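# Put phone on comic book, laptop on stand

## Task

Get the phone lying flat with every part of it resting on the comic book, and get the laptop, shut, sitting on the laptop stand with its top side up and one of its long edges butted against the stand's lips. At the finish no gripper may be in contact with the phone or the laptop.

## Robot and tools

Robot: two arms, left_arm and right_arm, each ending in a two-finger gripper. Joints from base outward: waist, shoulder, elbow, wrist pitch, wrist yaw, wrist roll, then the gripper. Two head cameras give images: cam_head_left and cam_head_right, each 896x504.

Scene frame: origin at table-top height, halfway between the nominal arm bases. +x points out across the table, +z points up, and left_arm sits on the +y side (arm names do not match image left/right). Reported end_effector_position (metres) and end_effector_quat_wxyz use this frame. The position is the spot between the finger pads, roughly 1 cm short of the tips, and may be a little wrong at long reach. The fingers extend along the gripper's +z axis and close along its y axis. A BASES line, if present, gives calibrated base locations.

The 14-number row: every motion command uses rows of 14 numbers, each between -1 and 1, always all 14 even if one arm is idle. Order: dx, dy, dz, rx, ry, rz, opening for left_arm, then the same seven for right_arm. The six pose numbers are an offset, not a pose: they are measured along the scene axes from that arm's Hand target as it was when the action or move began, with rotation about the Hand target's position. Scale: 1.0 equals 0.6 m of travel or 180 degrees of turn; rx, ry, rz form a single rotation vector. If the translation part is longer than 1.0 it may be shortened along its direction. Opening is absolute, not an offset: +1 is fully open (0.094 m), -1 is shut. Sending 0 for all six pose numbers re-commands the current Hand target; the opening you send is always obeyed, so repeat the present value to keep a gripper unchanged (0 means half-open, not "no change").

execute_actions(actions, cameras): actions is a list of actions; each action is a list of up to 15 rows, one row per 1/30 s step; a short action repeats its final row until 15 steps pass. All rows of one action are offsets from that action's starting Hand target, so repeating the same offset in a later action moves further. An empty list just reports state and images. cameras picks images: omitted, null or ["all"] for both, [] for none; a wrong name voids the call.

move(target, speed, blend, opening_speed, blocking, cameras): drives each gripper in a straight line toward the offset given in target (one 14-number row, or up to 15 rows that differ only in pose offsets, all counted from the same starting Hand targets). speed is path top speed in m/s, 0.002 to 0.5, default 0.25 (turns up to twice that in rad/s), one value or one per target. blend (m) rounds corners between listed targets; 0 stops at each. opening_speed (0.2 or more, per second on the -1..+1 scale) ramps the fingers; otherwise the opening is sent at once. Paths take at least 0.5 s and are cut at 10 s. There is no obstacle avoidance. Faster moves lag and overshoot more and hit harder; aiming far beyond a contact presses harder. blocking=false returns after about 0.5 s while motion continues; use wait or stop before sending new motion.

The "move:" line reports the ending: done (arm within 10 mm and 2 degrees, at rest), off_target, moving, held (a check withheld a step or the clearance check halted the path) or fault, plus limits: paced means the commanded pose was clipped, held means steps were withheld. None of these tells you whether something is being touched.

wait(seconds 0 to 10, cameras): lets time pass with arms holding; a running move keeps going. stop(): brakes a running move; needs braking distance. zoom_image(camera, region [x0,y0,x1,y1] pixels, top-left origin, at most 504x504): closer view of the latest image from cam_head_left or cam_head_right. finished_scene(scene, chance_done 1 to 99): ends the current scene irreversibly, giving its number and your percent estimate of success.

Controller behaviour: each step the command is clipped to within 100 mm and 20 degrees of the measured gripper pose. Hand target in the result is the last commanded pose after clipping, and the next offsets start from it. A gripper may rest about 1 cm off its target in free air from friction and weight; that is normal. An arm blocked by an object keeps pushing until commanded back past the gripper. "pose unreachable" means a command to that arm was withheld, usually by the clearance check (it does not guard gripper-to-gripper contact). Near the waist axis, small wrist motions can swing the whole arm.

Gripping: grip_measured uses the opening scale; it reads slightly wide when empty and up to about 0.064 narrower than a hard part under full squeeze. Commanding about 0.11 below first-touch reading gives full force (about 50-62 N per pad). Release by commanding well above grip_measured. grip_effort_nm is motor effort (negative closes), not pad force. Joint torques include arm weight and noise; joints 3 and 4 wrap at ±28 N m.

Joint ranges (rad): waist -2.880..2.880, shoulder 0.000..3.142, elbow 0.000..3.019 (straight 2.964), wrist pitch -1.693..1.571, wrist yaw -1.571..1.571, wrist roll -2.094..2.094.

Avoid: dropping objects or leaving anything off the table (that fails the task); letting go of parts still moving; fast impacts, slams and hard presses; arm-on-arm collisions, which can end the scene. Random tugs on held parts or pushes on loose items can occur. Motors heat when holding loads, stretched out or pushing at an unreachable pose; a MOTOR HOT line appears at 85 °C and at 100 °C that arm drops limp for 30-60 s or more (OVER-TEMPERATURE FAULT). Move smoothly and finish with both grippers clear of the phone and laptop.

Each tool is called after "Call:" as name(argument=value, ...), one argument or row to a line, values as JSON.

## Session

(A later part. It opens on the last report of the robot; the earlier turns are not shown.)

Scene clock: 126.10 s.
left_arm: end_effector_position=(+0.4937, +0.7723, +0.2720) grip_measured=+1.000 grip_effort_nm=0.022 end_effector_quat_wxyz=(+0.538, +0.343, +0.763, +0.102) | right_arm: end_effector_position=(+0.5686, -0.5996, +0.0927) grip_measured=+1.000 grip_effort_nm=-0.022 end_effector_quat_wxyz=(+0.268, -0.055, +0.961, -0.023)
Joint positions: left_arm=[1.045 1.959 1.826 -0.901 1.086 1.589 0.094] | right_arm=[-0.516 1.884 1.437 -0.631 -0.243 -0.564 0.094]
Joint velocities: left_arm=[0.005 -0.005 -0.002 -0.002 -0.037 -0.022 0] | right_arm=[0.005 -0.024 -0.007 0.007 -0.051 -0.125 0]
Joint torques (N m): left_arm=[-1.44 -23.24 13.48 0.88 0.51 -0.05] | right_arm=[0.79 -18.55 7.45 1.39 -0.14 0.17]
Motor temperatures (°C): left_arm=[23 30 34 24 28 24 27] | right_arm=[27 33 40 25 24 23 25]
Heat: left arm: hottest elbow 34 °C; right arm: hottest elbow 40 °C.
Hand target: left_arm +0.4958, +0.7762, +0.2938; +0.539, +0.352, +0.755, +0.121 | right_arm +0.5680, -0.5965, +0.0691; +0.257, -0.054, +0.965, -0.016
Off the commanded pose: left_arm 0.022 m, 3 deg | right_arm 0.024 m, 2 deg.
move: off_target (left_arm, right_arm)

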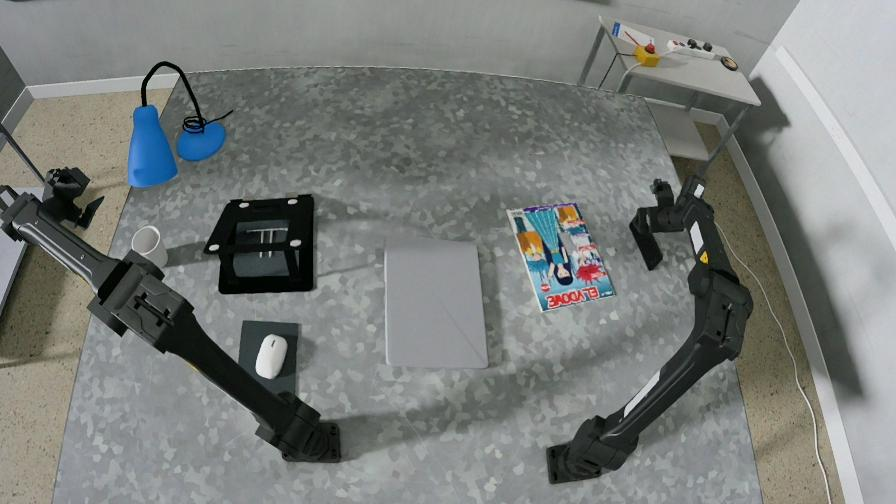

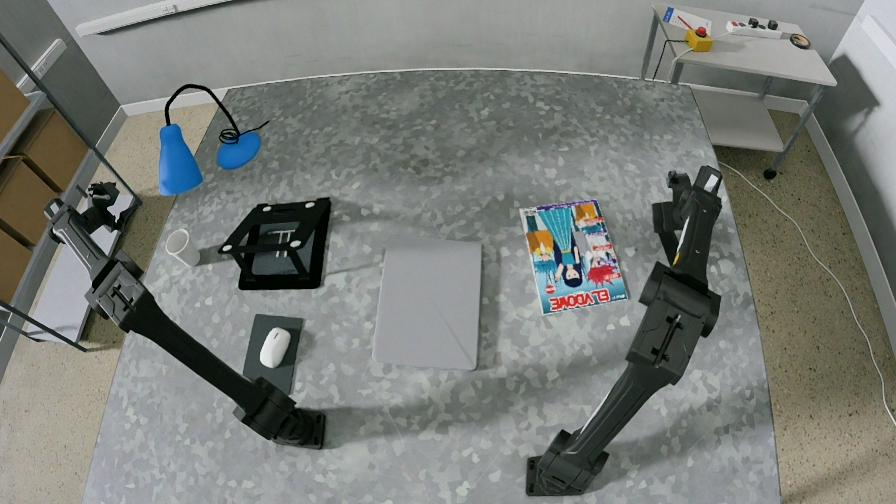

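Call:
move(
  target=[0,0,0,0,0,0,1,0.01,0.01,-0.035,0,0,0,1],
  speed=0.06,
)

Call:
zoom_image(
  camera="cam_head_left",
  region=[590, 170, 710, 290],
)

Call:
zoom_image(
  camera="cam_head_right",
  region=[610, 170, 730, 290],
)

Scene clock: 135.50 s.
left_arm: end_effector_position=(+0.4937, +0.7723, +0.2720) grip_measured=+1.000 grip_effort_nm=0.022 end_effector_quat_wxyz=(+0.538, +0.343, +0.763, +0.102) | right_arm: end_effector_position=(+0.5723, -0.5989, +0.0709) grip_measured=+1.000 grip_effort_nm=-0.022 end_effector_quat_wxyz=(+0.268, -0.054, +0.962, -0.024)
Joint positions: left_arm=[1.045 1.959 1.826 -0.901 1.086 1.589 0.094] | right_arm=[-0.512 1.916 1.423 -0.583 -0.239 -0.558 0.094]
Joint velocities: left_arm=[-0.015 0.005 -0.012 -0.002 0.051 0.022 0] | right_arm=[-0.005 -0.015 -0.007 -0.002 0.022 -0.022 0]
Joint torques (N m): left_arm=[-1.73 -23.12 13.6 1.17 0.51 -0.02] | right_arm=[1.55 -19.6 7.45 1.37 -0.06 0.24]
Motor temperatures (°C): left_arm=[23 31 35 24 28 24 27] | right_arm=[27 33 39 25 24 23 25]
Heat: left arm: hottest elbow 35 °C; right arm: hottest elbow 39 °C.
Hand target: left_arm +0.4958, +0.7762, +0.2938; +0.539, +0.352, +0.755, +0.121 | right_arm +0.5739, -0.5904, +0.0481; +0.257, -0.055, +0.965, -0.015
Off the commanded pose: left_arm 0.022 m, 3 deg | right_arm 0.024 m, 2 deg.
move: off_target (left_arm, right_arm)

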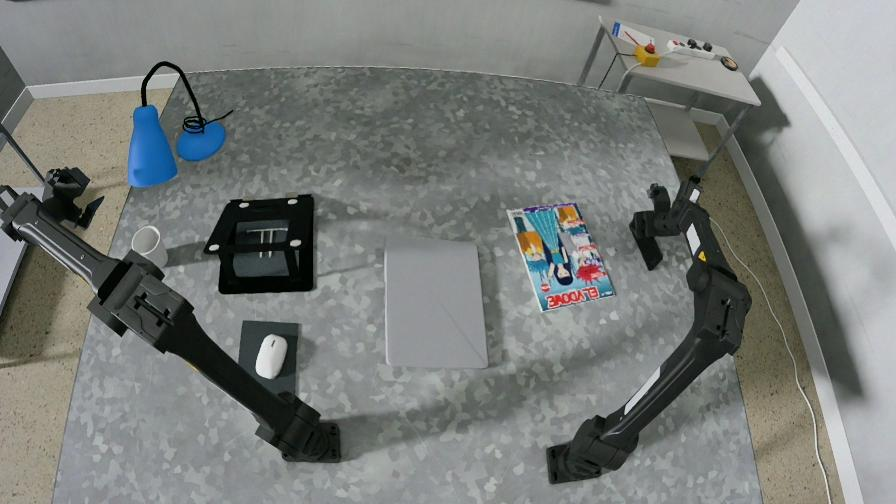

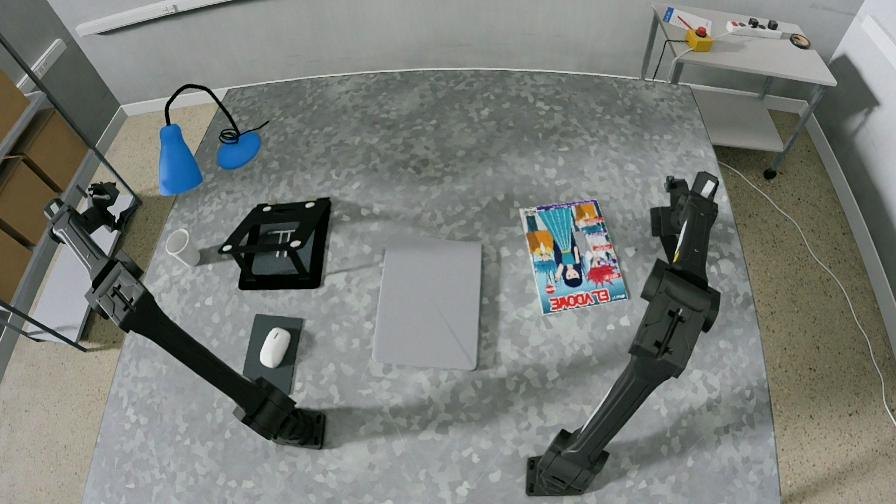

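Scaled by 4.200.

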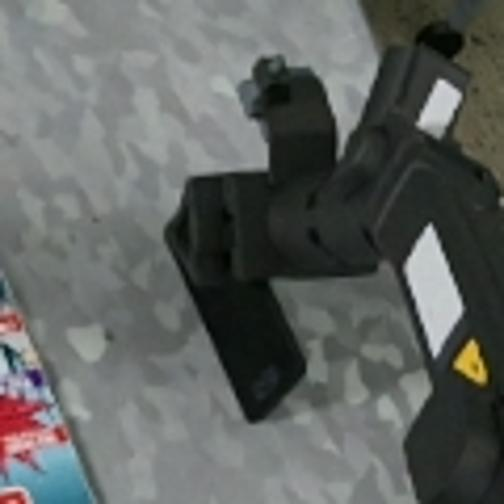

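Scaled by 4.200.

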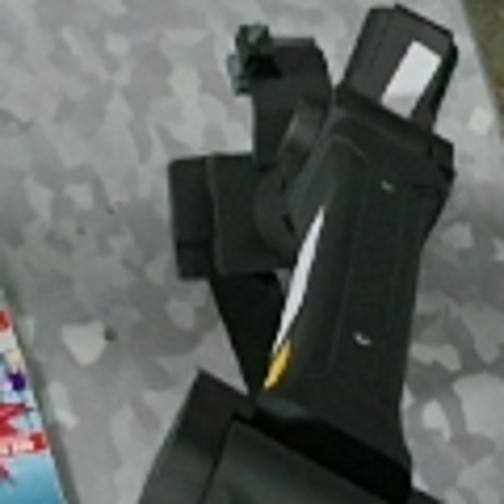

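Call:
move(
  target=[0,0,0,0,0,0,1,0.0,0.005,-0.022,0,0,0,1],
  speed=0.06,
)

Call:
zoom_image(
  camera="cam_head_left",
  region=[590, 170, 710, 290],
)

Call:
zoom_image(
  camera="cam_head_right",
  region=[610, 170, 730, 290],
)

Scene clock: 140.13 s.
left_arm: end_effector_position=(+0.4937, +0.7723, +0.2720) grip_measured=+1.000 grip_effort_nm=0.022 end_effector_quat_wxyz=(+0.538, +0.343, +0.763, +0.102) | right_arm: end_effector_position=(+0.5733, -0.5963, +0.0601) grip_measured=+1.000 grip_effort_nm=-0.017 end_effector_quat_wxyz=(+0.270, -0.054, +0.961, -0.025)
Joint positions: left_arm=[1.045 1.959 1.826 -0.901 1.086 1.589 0.094] | right_arm=[-0.507 1.927 1.407 -0.551 -0.237 -0.554 0.094]
Joint velocities: left_arm=[-0.005 -0.005 -0.012 -0.002 0.051 0.007 0] | right_arm=[-0.005 0.005 -0.007 0.017 0.066 0.037 0]
Joint torques (N m): left_arm=[-1.49 -23.47 13.52 1.05 0.47 -0.1] | right_arm=[1.49 -19.19 6.99 1.39 -0.05 0.26]
Motor temperatures (°C): left_arm=[23 31 35 24 28 24 27] | right_arm=[27 34 38 25 24 23 25]
Heat: left arm: hottest elbow 35 °C; right arm: hottest elbow 38 °C.
Hand target: left_arm +0.4958, +0.7762, +0.2938; +0.539, +0.352, +0.755, +0.121 | right_arm +0.5737, -0.5875, +0.0348; +0.257, -0.055, +0.965, -0.015
Off the commanded pose: left_arm 0.022 m, 3 deg | right_arm 0.027 m, 2 deg.
move: off_target (left_arm, right_arm)

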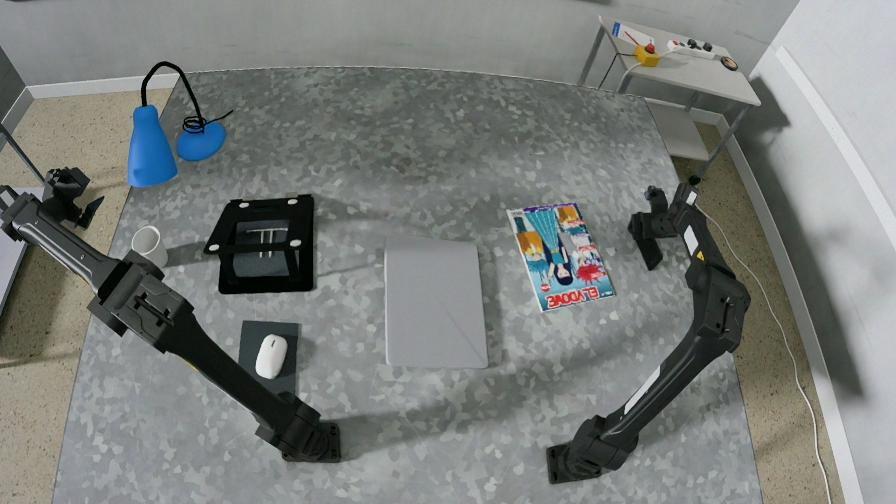

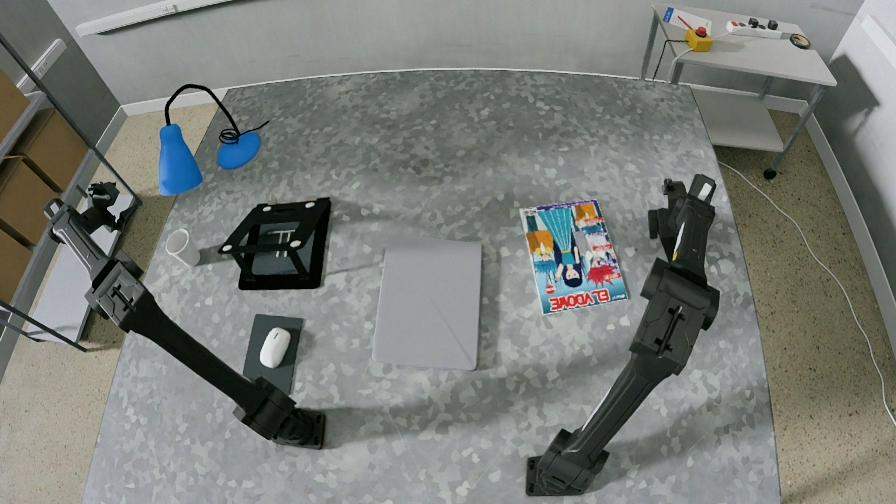

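Scaled by 4.200.

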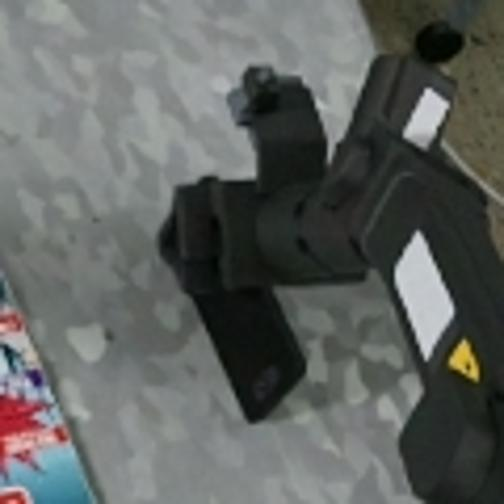

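Scaled by 4.200.

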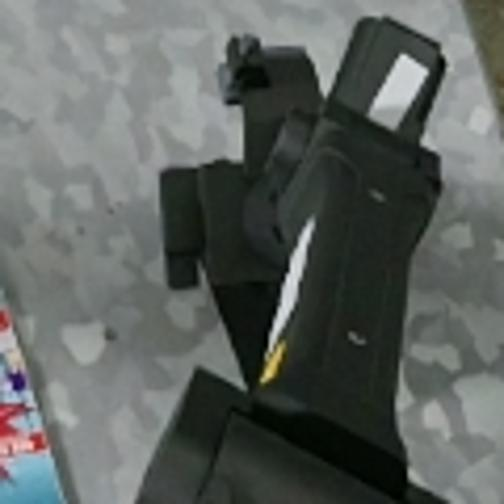

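Call:
move(
  target=[0,0,0,0,0,0,1,0.0,0,0,0,0,0,-1],
  opening_speed=0.8,
)

Call:
zoom_image(
  camera="cam_head_left",
  region=[590, 170, 710, 290],
)

Call:
zoom_image(
  camera="cam_head_right",
  region=[610, 170, 730, 290],
)

Scene clock: 146.47 s.
left_arm: end_effector_position=(+0.4937, +0.7723, +0.2720) grip_measured=+1.000 grip_effort_nm=0.022 end_effector_quat_wxyz=(+0.538, +0.343, +0.763, +0.102) | right_arm: end_effector_position=(+0.5737, -0.5958, +0.0601) grip_measured=-0.844 grip_effort_nm=-1.028 end_effector_quat_wxyz=(+0.270, -0.054, +0.961, -0.025)
Joint positions: left_arm=[1.045 1.959 1.826 -0.901 1.086 1.589 0.094] | right_arm=[-0.506 1.927 1.407 -0.551 -0.237 -0.553 0.007]
Joint velocities: left_arm=[0.005 -0.015 -0.017 -0.012 -0.051 0.007 0] | right_arm=[-0.005 -0.005 -0.012 -0.002 -0.022 -0.081 0.001]
Joint torques (N m): left_arm=[-1.67 -23.65 13.65 1.21 0.5 -0.06] | right_arm=[1.32 -19.55 7.05 1.39 -0.06 0.2]
Motor temperatures (°C): left_arm=[23 31 35 24 28 24 27] | right_arm=[27 34 38 25 24 23 25]
Heat: left arm: hottest elbow 35 °C; right arm: hottest elbow 38 °C.
Hand target: left_arm +0.4958, +0.7762, +0.2938; +0.539, +0.352, +0.755, +0.121 | right_arm +0.5736, -0.5875, +0.0348; +0.257, -0.055, +0.965, -0.015
Off the commanded pose: left_arm 0.022 m, 3 deg | right_arm 0.027 m, 2 deg.
move: off_target (left_arm, right_arm)

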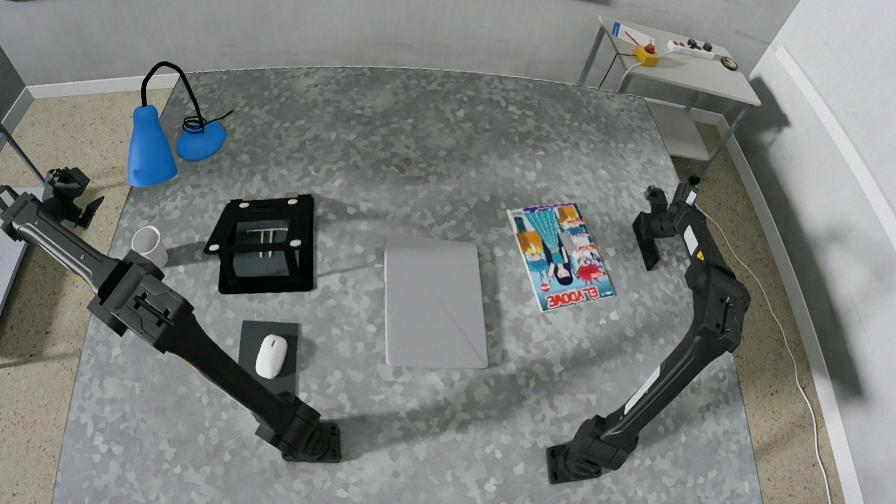

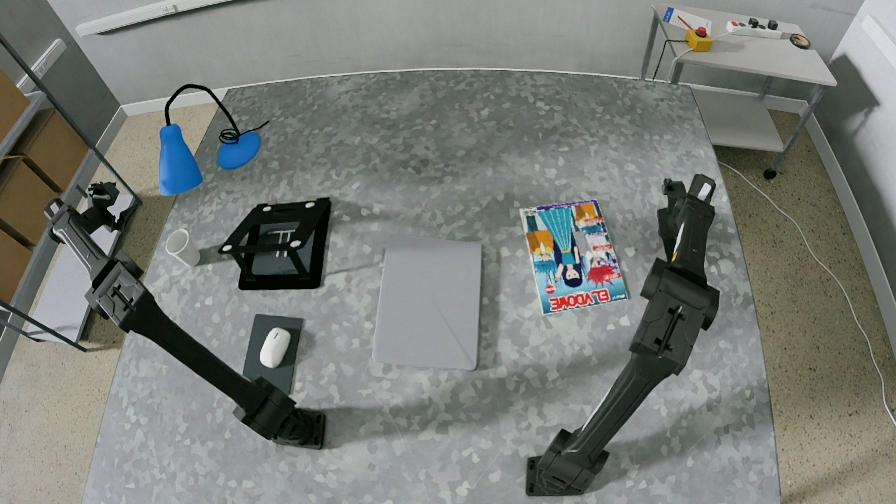

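Scaled by 4.200.

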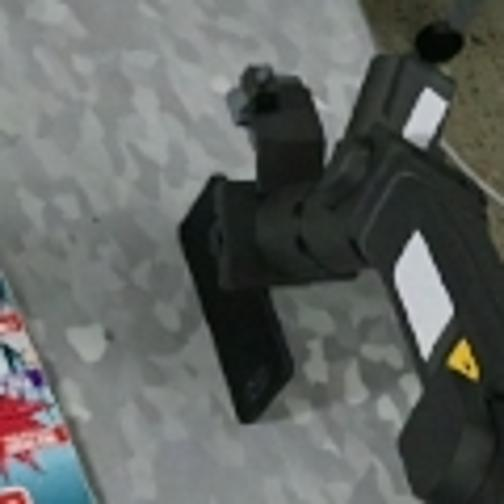

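Scaled by 4.200.

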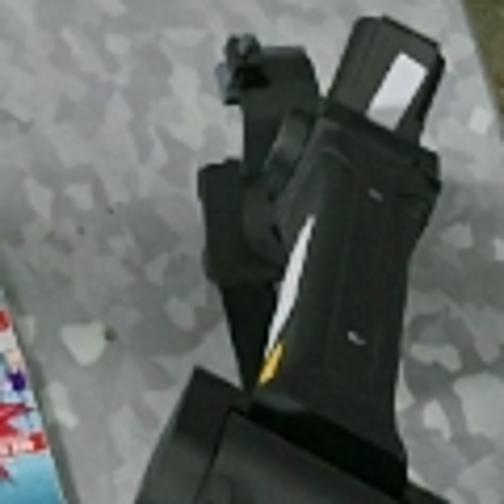

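Call:
move(
  target=[0,0,0,0,0,0,1,0.0,0,0.3,0,0,0,-1],
  speed=0.15,
)

Call:
zoom_image(
  camera="cam_head_left",
  region=[590, 140, 740, 290],
)

Call:
zoom_image(
  camera="cam_head_right",
  region=[610, 140, 760, 290],
)

Scene clock: 163.80 s.
left_arm: end_effector_position=(+0.4937, +0.7723, +0.2720) grip_measured=+1.000 grip_effort_nm=0.022 end_effector_quat_wxyz=(+0.538, +0.343, +0.763, +0.102) | right_arm: end_effector_position=(+0.5537, -0.5846, +0.1691) grip_measured=-0.845 grip_effort_nm=-1.033 end_effector_quat_wxyz=(+0.223, -0.047, +0.974, +0.004)
Joint positions: left_arm=[1.045 1.959 1.826 -0.901 1.086 1.589 0.094] | right_arm=[-0.506 1.815 1.58 -0.949 -0.236 -0.551 0.007]
Joint velocities: left_arm=[0.005 0.005 0.012 -0.002 -0.022 0.007 0] | right_arm=[-0.005 -0.005 -0.007 -0.002 0.022 -0.051 0]
Joint torques (N m): left_arm=[-1.49 -23.47 13.6 1.02 0.48 -0.08] | right_arm=[1.49 -23.65 14.17 0.61 -0.09 0.21]
Motor temperatures (°C): left_arm=[23 31 35 24 28 24 27] | right_arm=[27 36 37 25 24 23 26]
Heat: left arm: hottest elbow 35 °C; right arm: hottest elbow 37 °C.
Hand target: left_arm +0.4958, +0.7762, +0.2938; +0.539, +0.352, +0.755, +0.121 | right_arm +0.5765, -0.5876, +0.2148; +0.257, -0.055, +0.965, -0.015
Off the commanded pose: left_arm 0.022 m, 3 deg | right_arm 0.050 m, 5 deg.
move: off_target (left_arm, right_arm); limits=paced

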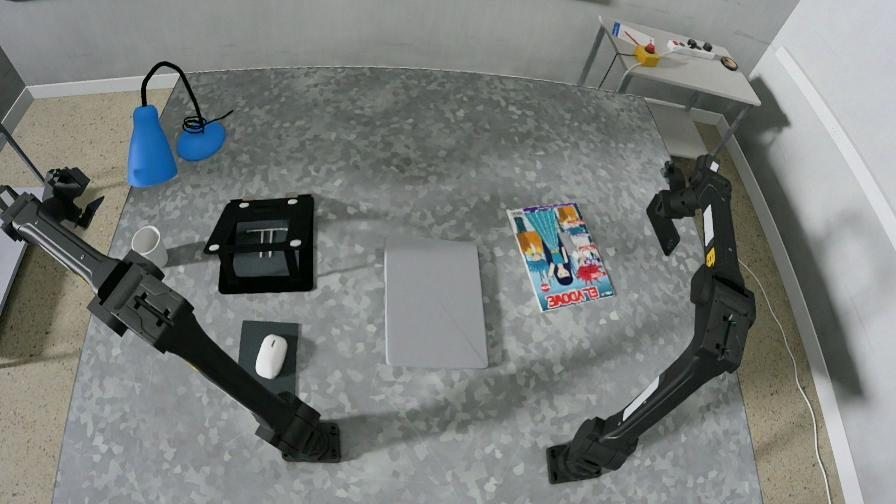

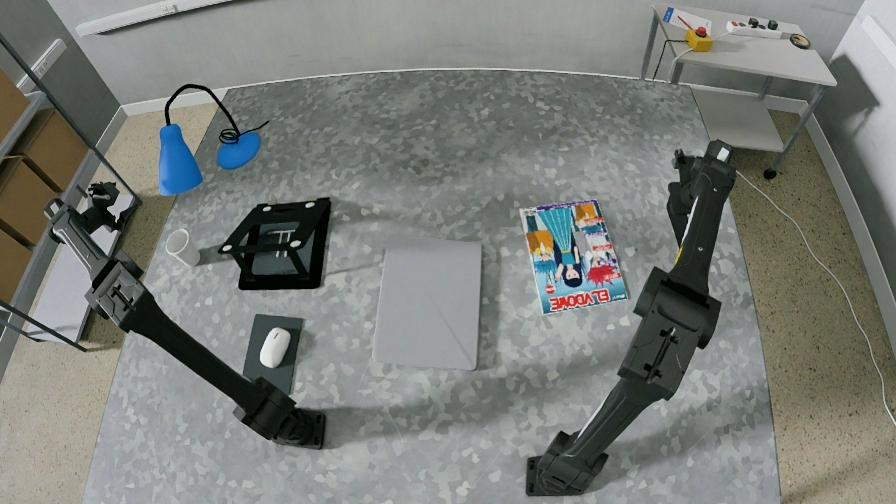

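Scaled by 3.360.

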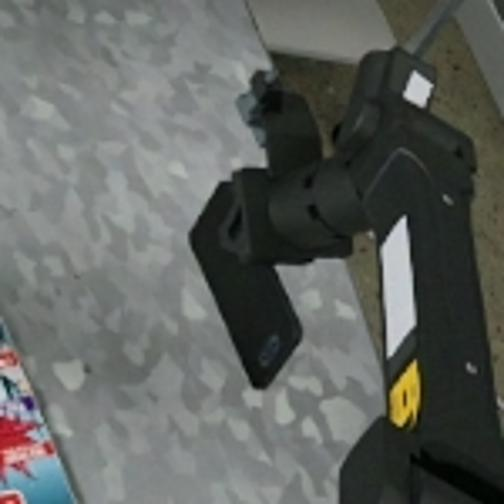

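Scaled by 3.360.

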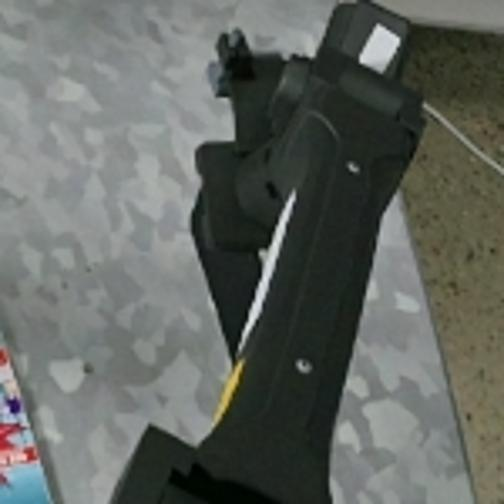

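Call:
move(
  target=[0,0,0,0,0,0,1,0.0,0.415,0.03,-0.356,-0.0596,0.0346,-1],
  speed=0.2,
)

Call:
zoom_image(
  camera="cam_head_left",
  region=[490, 120, 690, 320],
)

Call:
zoom_image(
  camera="cam_head_right",
  region=[490, 120, 690, 320],
)

Scene clock: 172.17 s.
left_arm: end_effector_position=(+0.4937, +0.7723, +0.2720) grip_measured=+1.000 grip_effort_nm=0.022 end_effector_quat_wxyz=(+0.538, +0.343, +0.763, +0.102) | right_arm: end_effector_position=(+0.5801, -0.3401, +0.2295) grip_measured=-0.845 grip_effort_nm=-1.043 end_effector_quat_wxyz=(+0.263, -0.233, +0.784, -0.511)
Joint positions: left_arm=[1.045 1.959 1.826 -0.901 1.086 1.589 0.094] | right_arm=[0.171 1.61 1.124 -0.09 0.9 -0.914 0.007]
Joint velocities: left_arm=[0.005 -0.005 0.012 -0.002 -0.037 -0.007 0] | right_arm=[0.005 -0.005 -0.007 0.012 -0.037 -0.037 0]
Joint torques (N m): left_arm=[-1.14 -23.18 13.87 1.2 0.52 -0.05] | right_arm=[1.03 -17.67 8.02 2.04 0.49 0.08]
Motor temperatures (°C): left_arm=[23 31 35 24 28 24 27] | right_arm=[27 36 38 25 24 23 26]
Heat: left arm: hottest elbow 35 °C; right arm: hottest elbow 38 °C.
Hand target: left_arm +0.4958, +0.7762, +0.2938; +0.539, +0.352, +0.755, +0.121 | right_arm +0.5802, -0.3372, +0.2315; +0.268, -0.234, +0.780, -0.516
Off the commanded pose: left_arm 0.022 m, 3 deg | right_arm 0.005 m, 1 deg.
move: off_target (left_arm)

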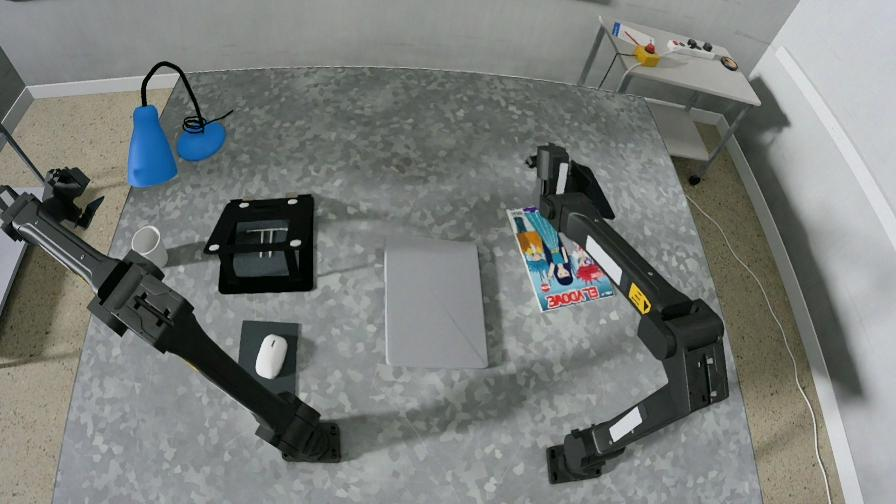

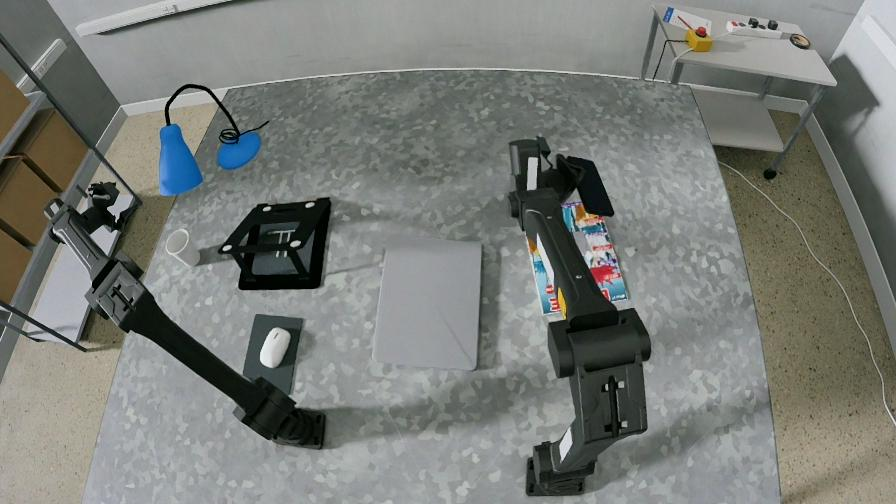

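Scaled by 2.520.

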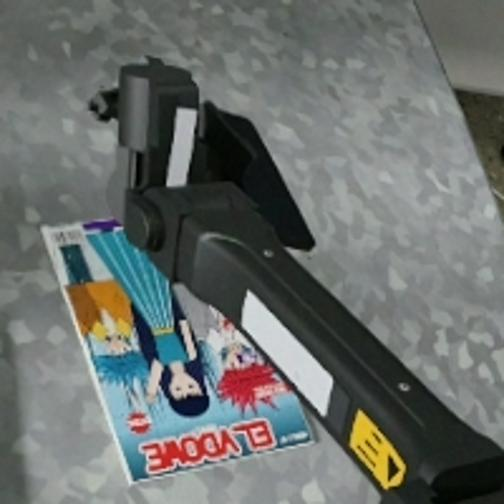

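Scaled by 2.520.

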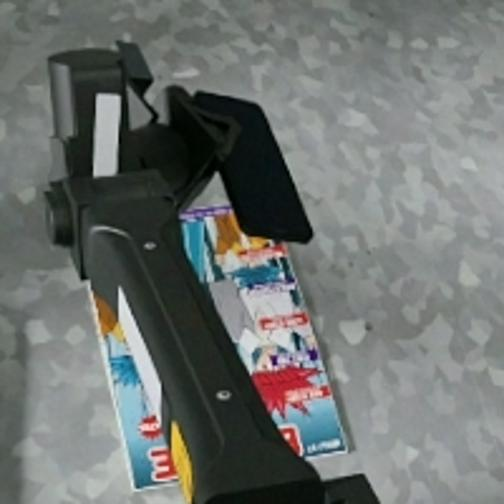

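Call:
move(
  target=[0,0,0,0,0,0,1,-0.03,0,-0.22,0,0,0,-1],
  speed=0.15,
)

Call:
zoom_image(
  camera="cam_head_left",
  region=[490, 160, 650, 320],
)

Call:
zoom_image(
  camera="cam_head_right",
  region=[490, 160, 650, 320],
)

Scene clock: 178.83 s.
left_arm: end_effector_position=(+0.4937, +0.7723, +0.2720) grip_measured=+1.000 grip_effort_nm=0.022 end_effector_quat_wxyz=(+0.538, +0.343, +0.763, +0.102) | right_arm: end_effector_position=(+0.5612, -0.3424, +0.1025) grip_measured=-0.845 grip_effort_nm=-1.048 end_effector_quat_wxyz=(+0.264, -0.232, +0.783, -0.513)
Joint positions: left_arm=[1.045 1.959 1.826 -0.901 1.086 1.589 0.094] | right_arm=[0.174 1.787 0.942 0.274 0.905 -0.915 0.007]
Joint velocities: left_arm=[-0.005 -0.005 0.002 0.007 -0.037 -0.007 0] | right_arm=[-0.005 0.005 0.002 0.012 -0.007 -0.037 0]
Joint torques (N m): left_arm=[-1.61 -23.36 13.71 1.02 0.51 -0.05] | right_arm=[1.26 -17.26 6.24 2.07 0.49 0.14]
Motor temperatures (°C): left_arm=[23 31 35 24 28 24 27] | right_arm=[27 36 38 25 24 23 27]
Heat: left arm: hottest elbow 35 °C; right arm: hottest elbow 38 °C.
Hand target: left_arm +0.4958, +0.7762, +0.2938; +0.539, +0.352, +0.755, +0.121 | right_arm +0.5620, -0.3370, +0.0995; +0.268, -0.234, +0.780, -0.515
Off the commanded pose: left_arm 0.022 m, 3 deg | right_arm 0.006 m, 1 deg.
move: off_target (left_arm)

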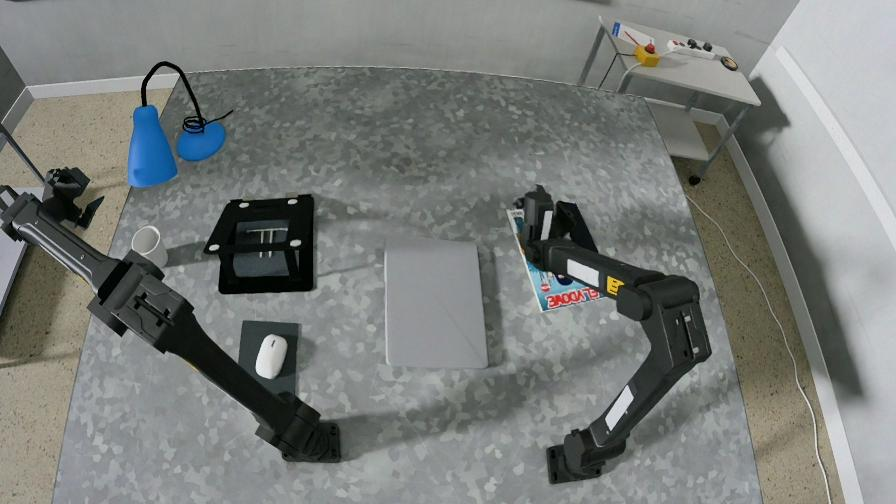

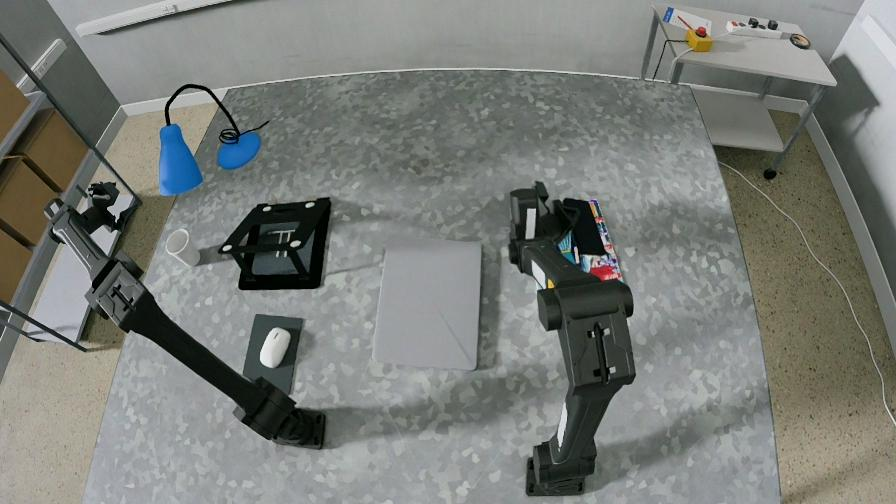

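Scaled by 3.150.

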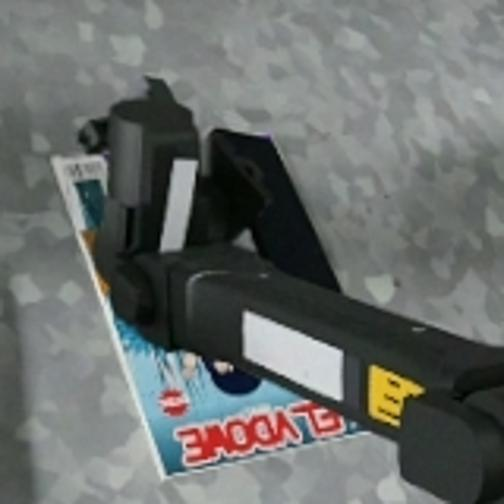

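Scaled by 3.150.

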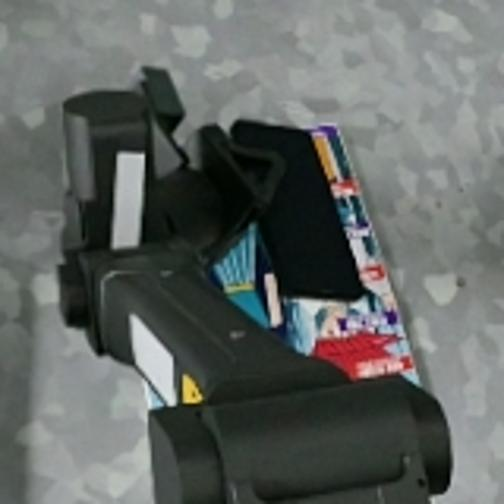

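Call:
move(
  target=[0,0,0,0,0,0,1,-0.025,0,-0.092,0,0,0,-1],
  speed=0.1,
)

Call:
zoom_image(
  camera="cam_head_left",
  region=[490, 160, 650, 320],
)

Call:
zoom_image(
  camera="cam_head_right",
  region=[490, 160, 650, 320],
)

Scene clock: 186.83 s.
left_arm: end_effector_position=(+0.4937, +0.7723, +0.2720) grip_measured=+1.000 grip_effort_nm=0.027 end_effector_quat_wxyz=(+0.538, +0.343, +0.763, +0.102) | right_arm: end_effector_position=(+0.5472, -0.3433, +0.0484) grip_measured=-0.845 grip_effort_nm=-1.038 end_effector_quat_wxyz=(+0.264, -0.232, +0.783, -0.514)
Joint positions: left_arm=[1.045 1.959 1.826 -0.901 1.086 1.589 0.094] | right_arm=[0.178 1.89 0.883 0.435 0.91 -0.914 0.007]
Joint velocities: left_arm=[-0.005 -0.005 0.002 -0.022 0.022 0.007 0] | right_arm=[-0.015 0.005 -0.007 -0.002 -0.022 -0.066 -0.001]
Joint torques (N m): left_arm=[-0.97 -23 13.49 1.1 0.49 -0.02] | right_arm=[1.44 -17.03 5.23 2.04 0.49 0.19]
Motor temperatures (°C): left_arm=[23 31 35 24 28 24 27] | right_arm=[27 36 37 25 24 23 27]
Heat: left arm: hottest elbow 35 °C; right arm: hottest elbow 37 °C.
Hand target: left_arm +0.4958, +0.7762, +0.2938; +0.539, +0.352, +0.755, +0.121 | right_arm +0.5470, -0.3367, +0.0444; +0.268, -0.234, +0.780, -0.515
Off the commanded pose: left_arm 0.022 m, 3 deg | right_arm 0.007 m, 1 deg.
move: off_target (left_arm)

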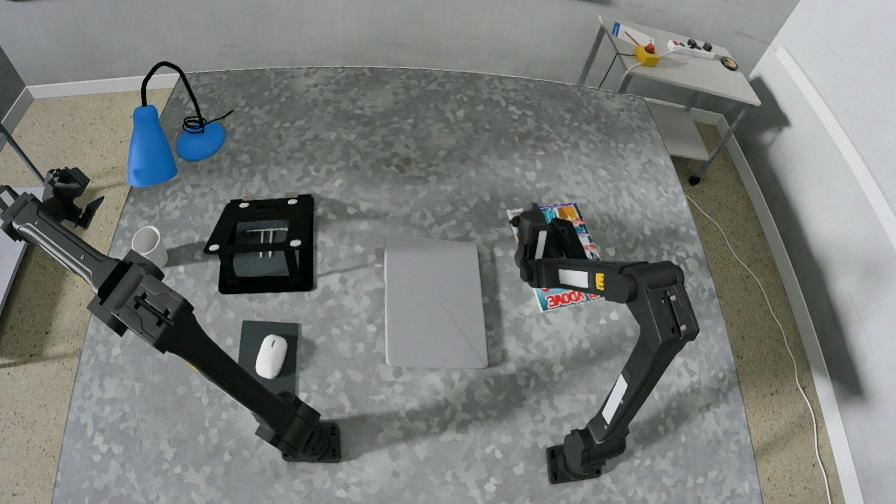

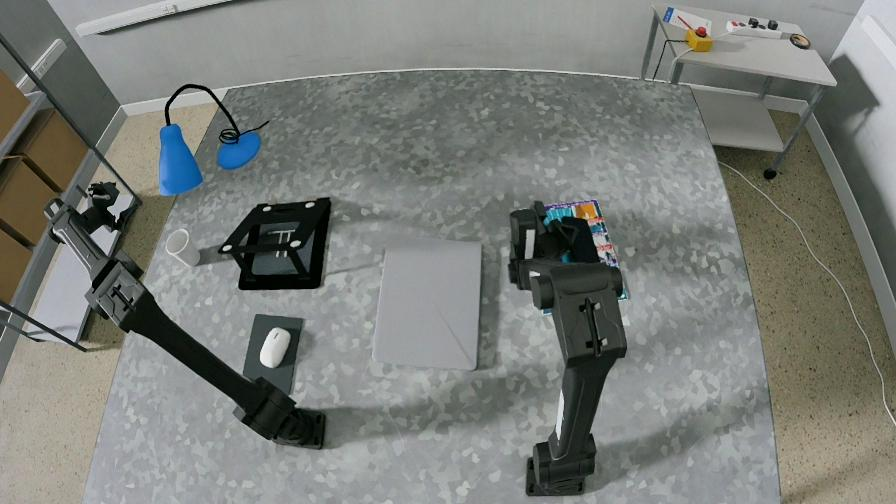

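Scaled by 3.150.

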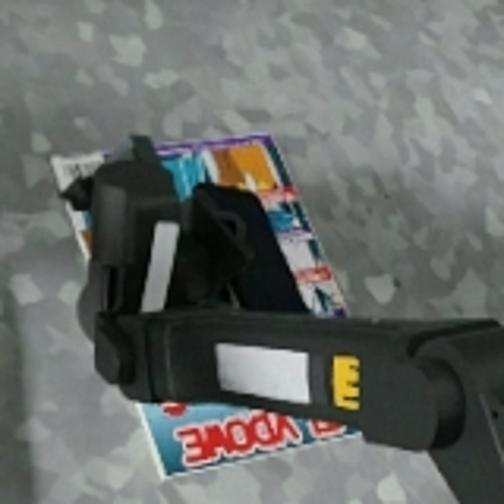

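Scaled by 3.150.

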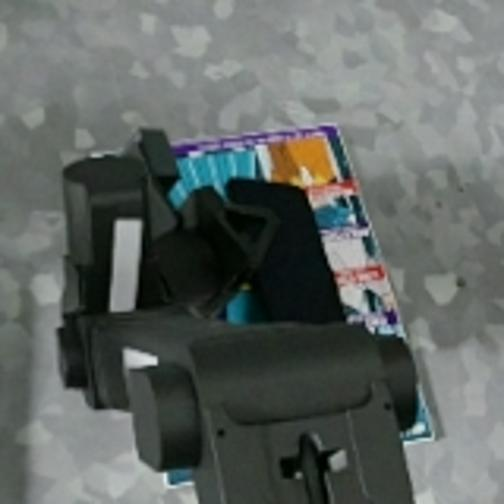

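Call:
move(
  target=[0,0,0,0,0,0,1,0,0,-0.023,0,0,0,-1],
  speed=0.05,
  cameras=[],
)

Call:
move(
  target=[0,0,0,0,0,0,1,0,0,-0.012,0,0,0,-1],
  speed=0.05,
)

Call:
zoom_image(
  camera="cam_head_left",
  region=[490, 180, 640, 330],
)

Call:
zoom_image(
  camera="cam_head_right",
  region=[490, 180, 640, 330],
)

Scene clock: 190.30 s.
left_arm: end_effector_position=(+0.4937, +0.7723, +0.2720) grip_measured=+1.000 grip_effort_nm=0.022 end_effector_quat_wxyz=(+0.538, +0.343, +0.763, +0.102) | right_arm: end_effector_position=(+0.5478, -0.3432, +0.0367) grip_measured=-0.845 grip_effort_nm=-1.043 end_effector_quat_wxyz=(+0.265, -0.231, +0.782, -0.514)
Joint positions: left_arm=[1.045 1.959 1.826 -0.901 1.086 1.589 0.094] | right_arm=[0.178 1.922 0.883 0.47 0.911 -0.914 0.007]
Joint velocities: left_arm=[-0.005 -0.005 -0.012 0.007 -0.051 -0.022 0] | right_arm=[-0.005 -0.005 -0.002 -0.012 -0.037 0.022 0]
Joint torques (N m): left_arm=[-1.38 -23.12 13.75 0.96 0.53 -0.01] | right_arm=[1.38 -17.26 5.19 2.06 0.49 0.19]
Motor temperatures (°C): left_arm=[23 31 35 24 28 24 27] | right_arm=[27 35 37 25 24 23 27]
Heat: left arm: hottest elbow 35 °C; right arm: hottest elbow 37 °C.
Hand target: left_arm +0.4958, +0.7762, +0.2938; +0.539, +0.352, +0.755, +0.121 | right_arm +0.5469, -0.3368, +0.0306; +0.268, -0.234, +0.780, -0.516
Off the commanded pose: left_arm 0.022 m, 3 deg | right_arm 0.009 m, 1 deg.
move: off_target (left_arm)
No camera images: "cameras" was empty.

Scene clock: 191.17 s.
left_arm: end_effector_position=(+0.4937, +0.7723, +0.2720) grip_measured=+1.000 grip_effort_nm=0.027 end_effector_quat_wxyz=(+0.538, +0.343, +0.763, +0.102) | right_arm: end_effector_position=(+0.5490, -0.3432, +0.0365) grip_measured=-0.845 grip_effort_nm=-1.038 end_effector_quat_wxyz=(+0.270, -0.226, +0.781, -0.516)
Joint positions: left_arm=[1.045 1.959 1.826 -0.901 1.086 1.589 0.094] | right_arm=[0.178 1.929 0.883 0.491 0.913 -0.914 0.007]
Joint velocities: left_arm=[-0.005 -0.005 0.002 -0.012 -0.081 -0.051 0] | right_arm=[-0.005 -0.024 0.007 -0.012 -0.066 0.007 -0.001]
Joint torques (N m): left_arm=[-1.61 -22.83 13.83 1.07 0.55 -0.05] | right_arm=[1.44 -16.03 4.96 2.15 0.41 0.19]
Motor temperatures (°C): left_arm=[23 31 35 24 28 24 27] | right_arm=[27 35 36 25 24 23 27]
Heat: left arm: hottest elbow 35 °C; right arm: hottest elbow 36 °C.
Hand target: left_arm +0.4958, +0.7762, +0.2938; +0.539, +0.352, +0.755, +0.121 | right_arm +0.5469, -0.3369, +0.0233; +0.267, -0.234, +0.780, -0.515
Off the commanded pose: left_arm 0.022 m, 3 deg | right_arm 0.015 m, 1 deg.
move: off_target (left_arm, right_arm)

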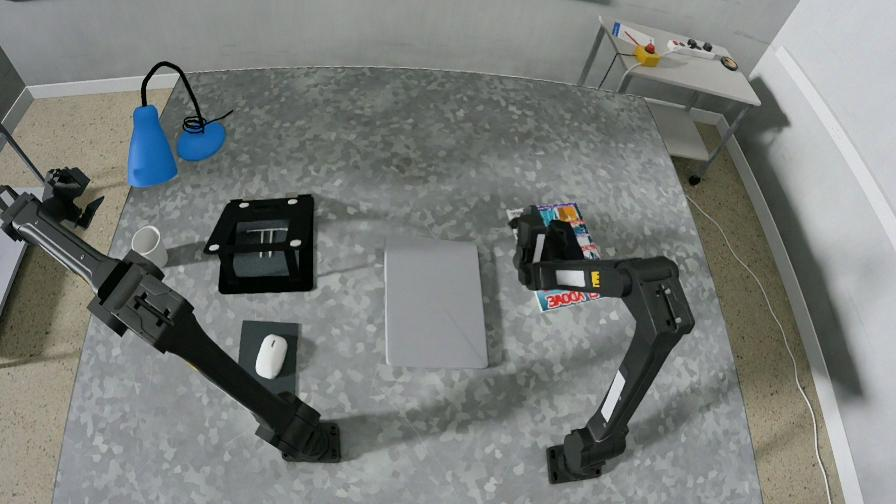

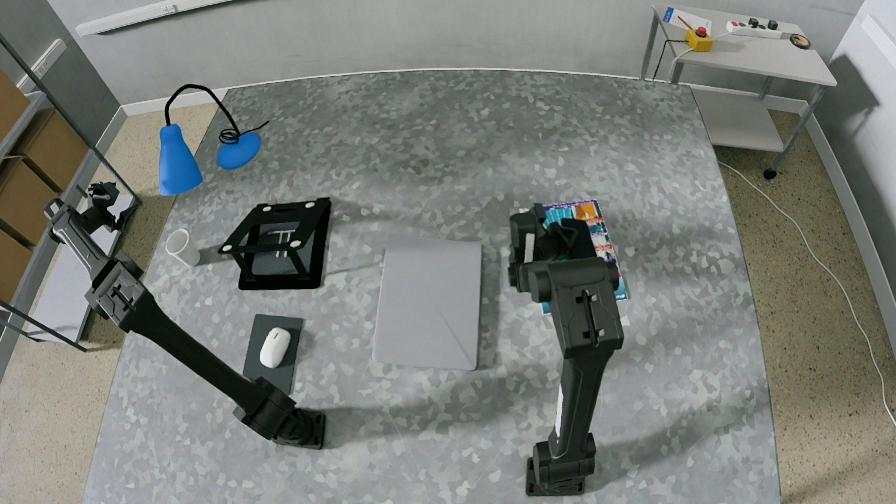

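Scaled by 3.360.

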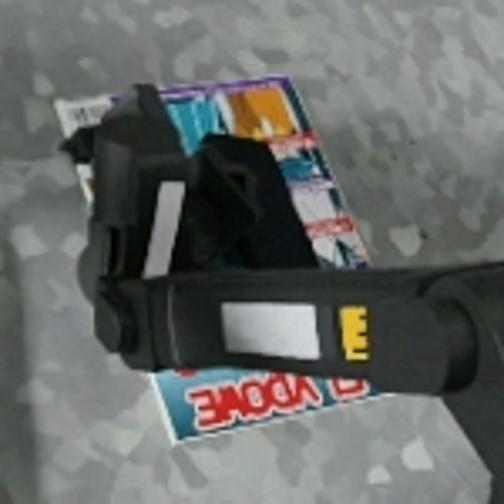

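Scaled by 3.360.

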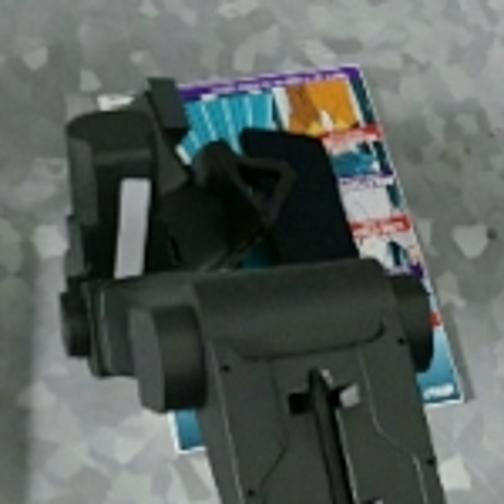

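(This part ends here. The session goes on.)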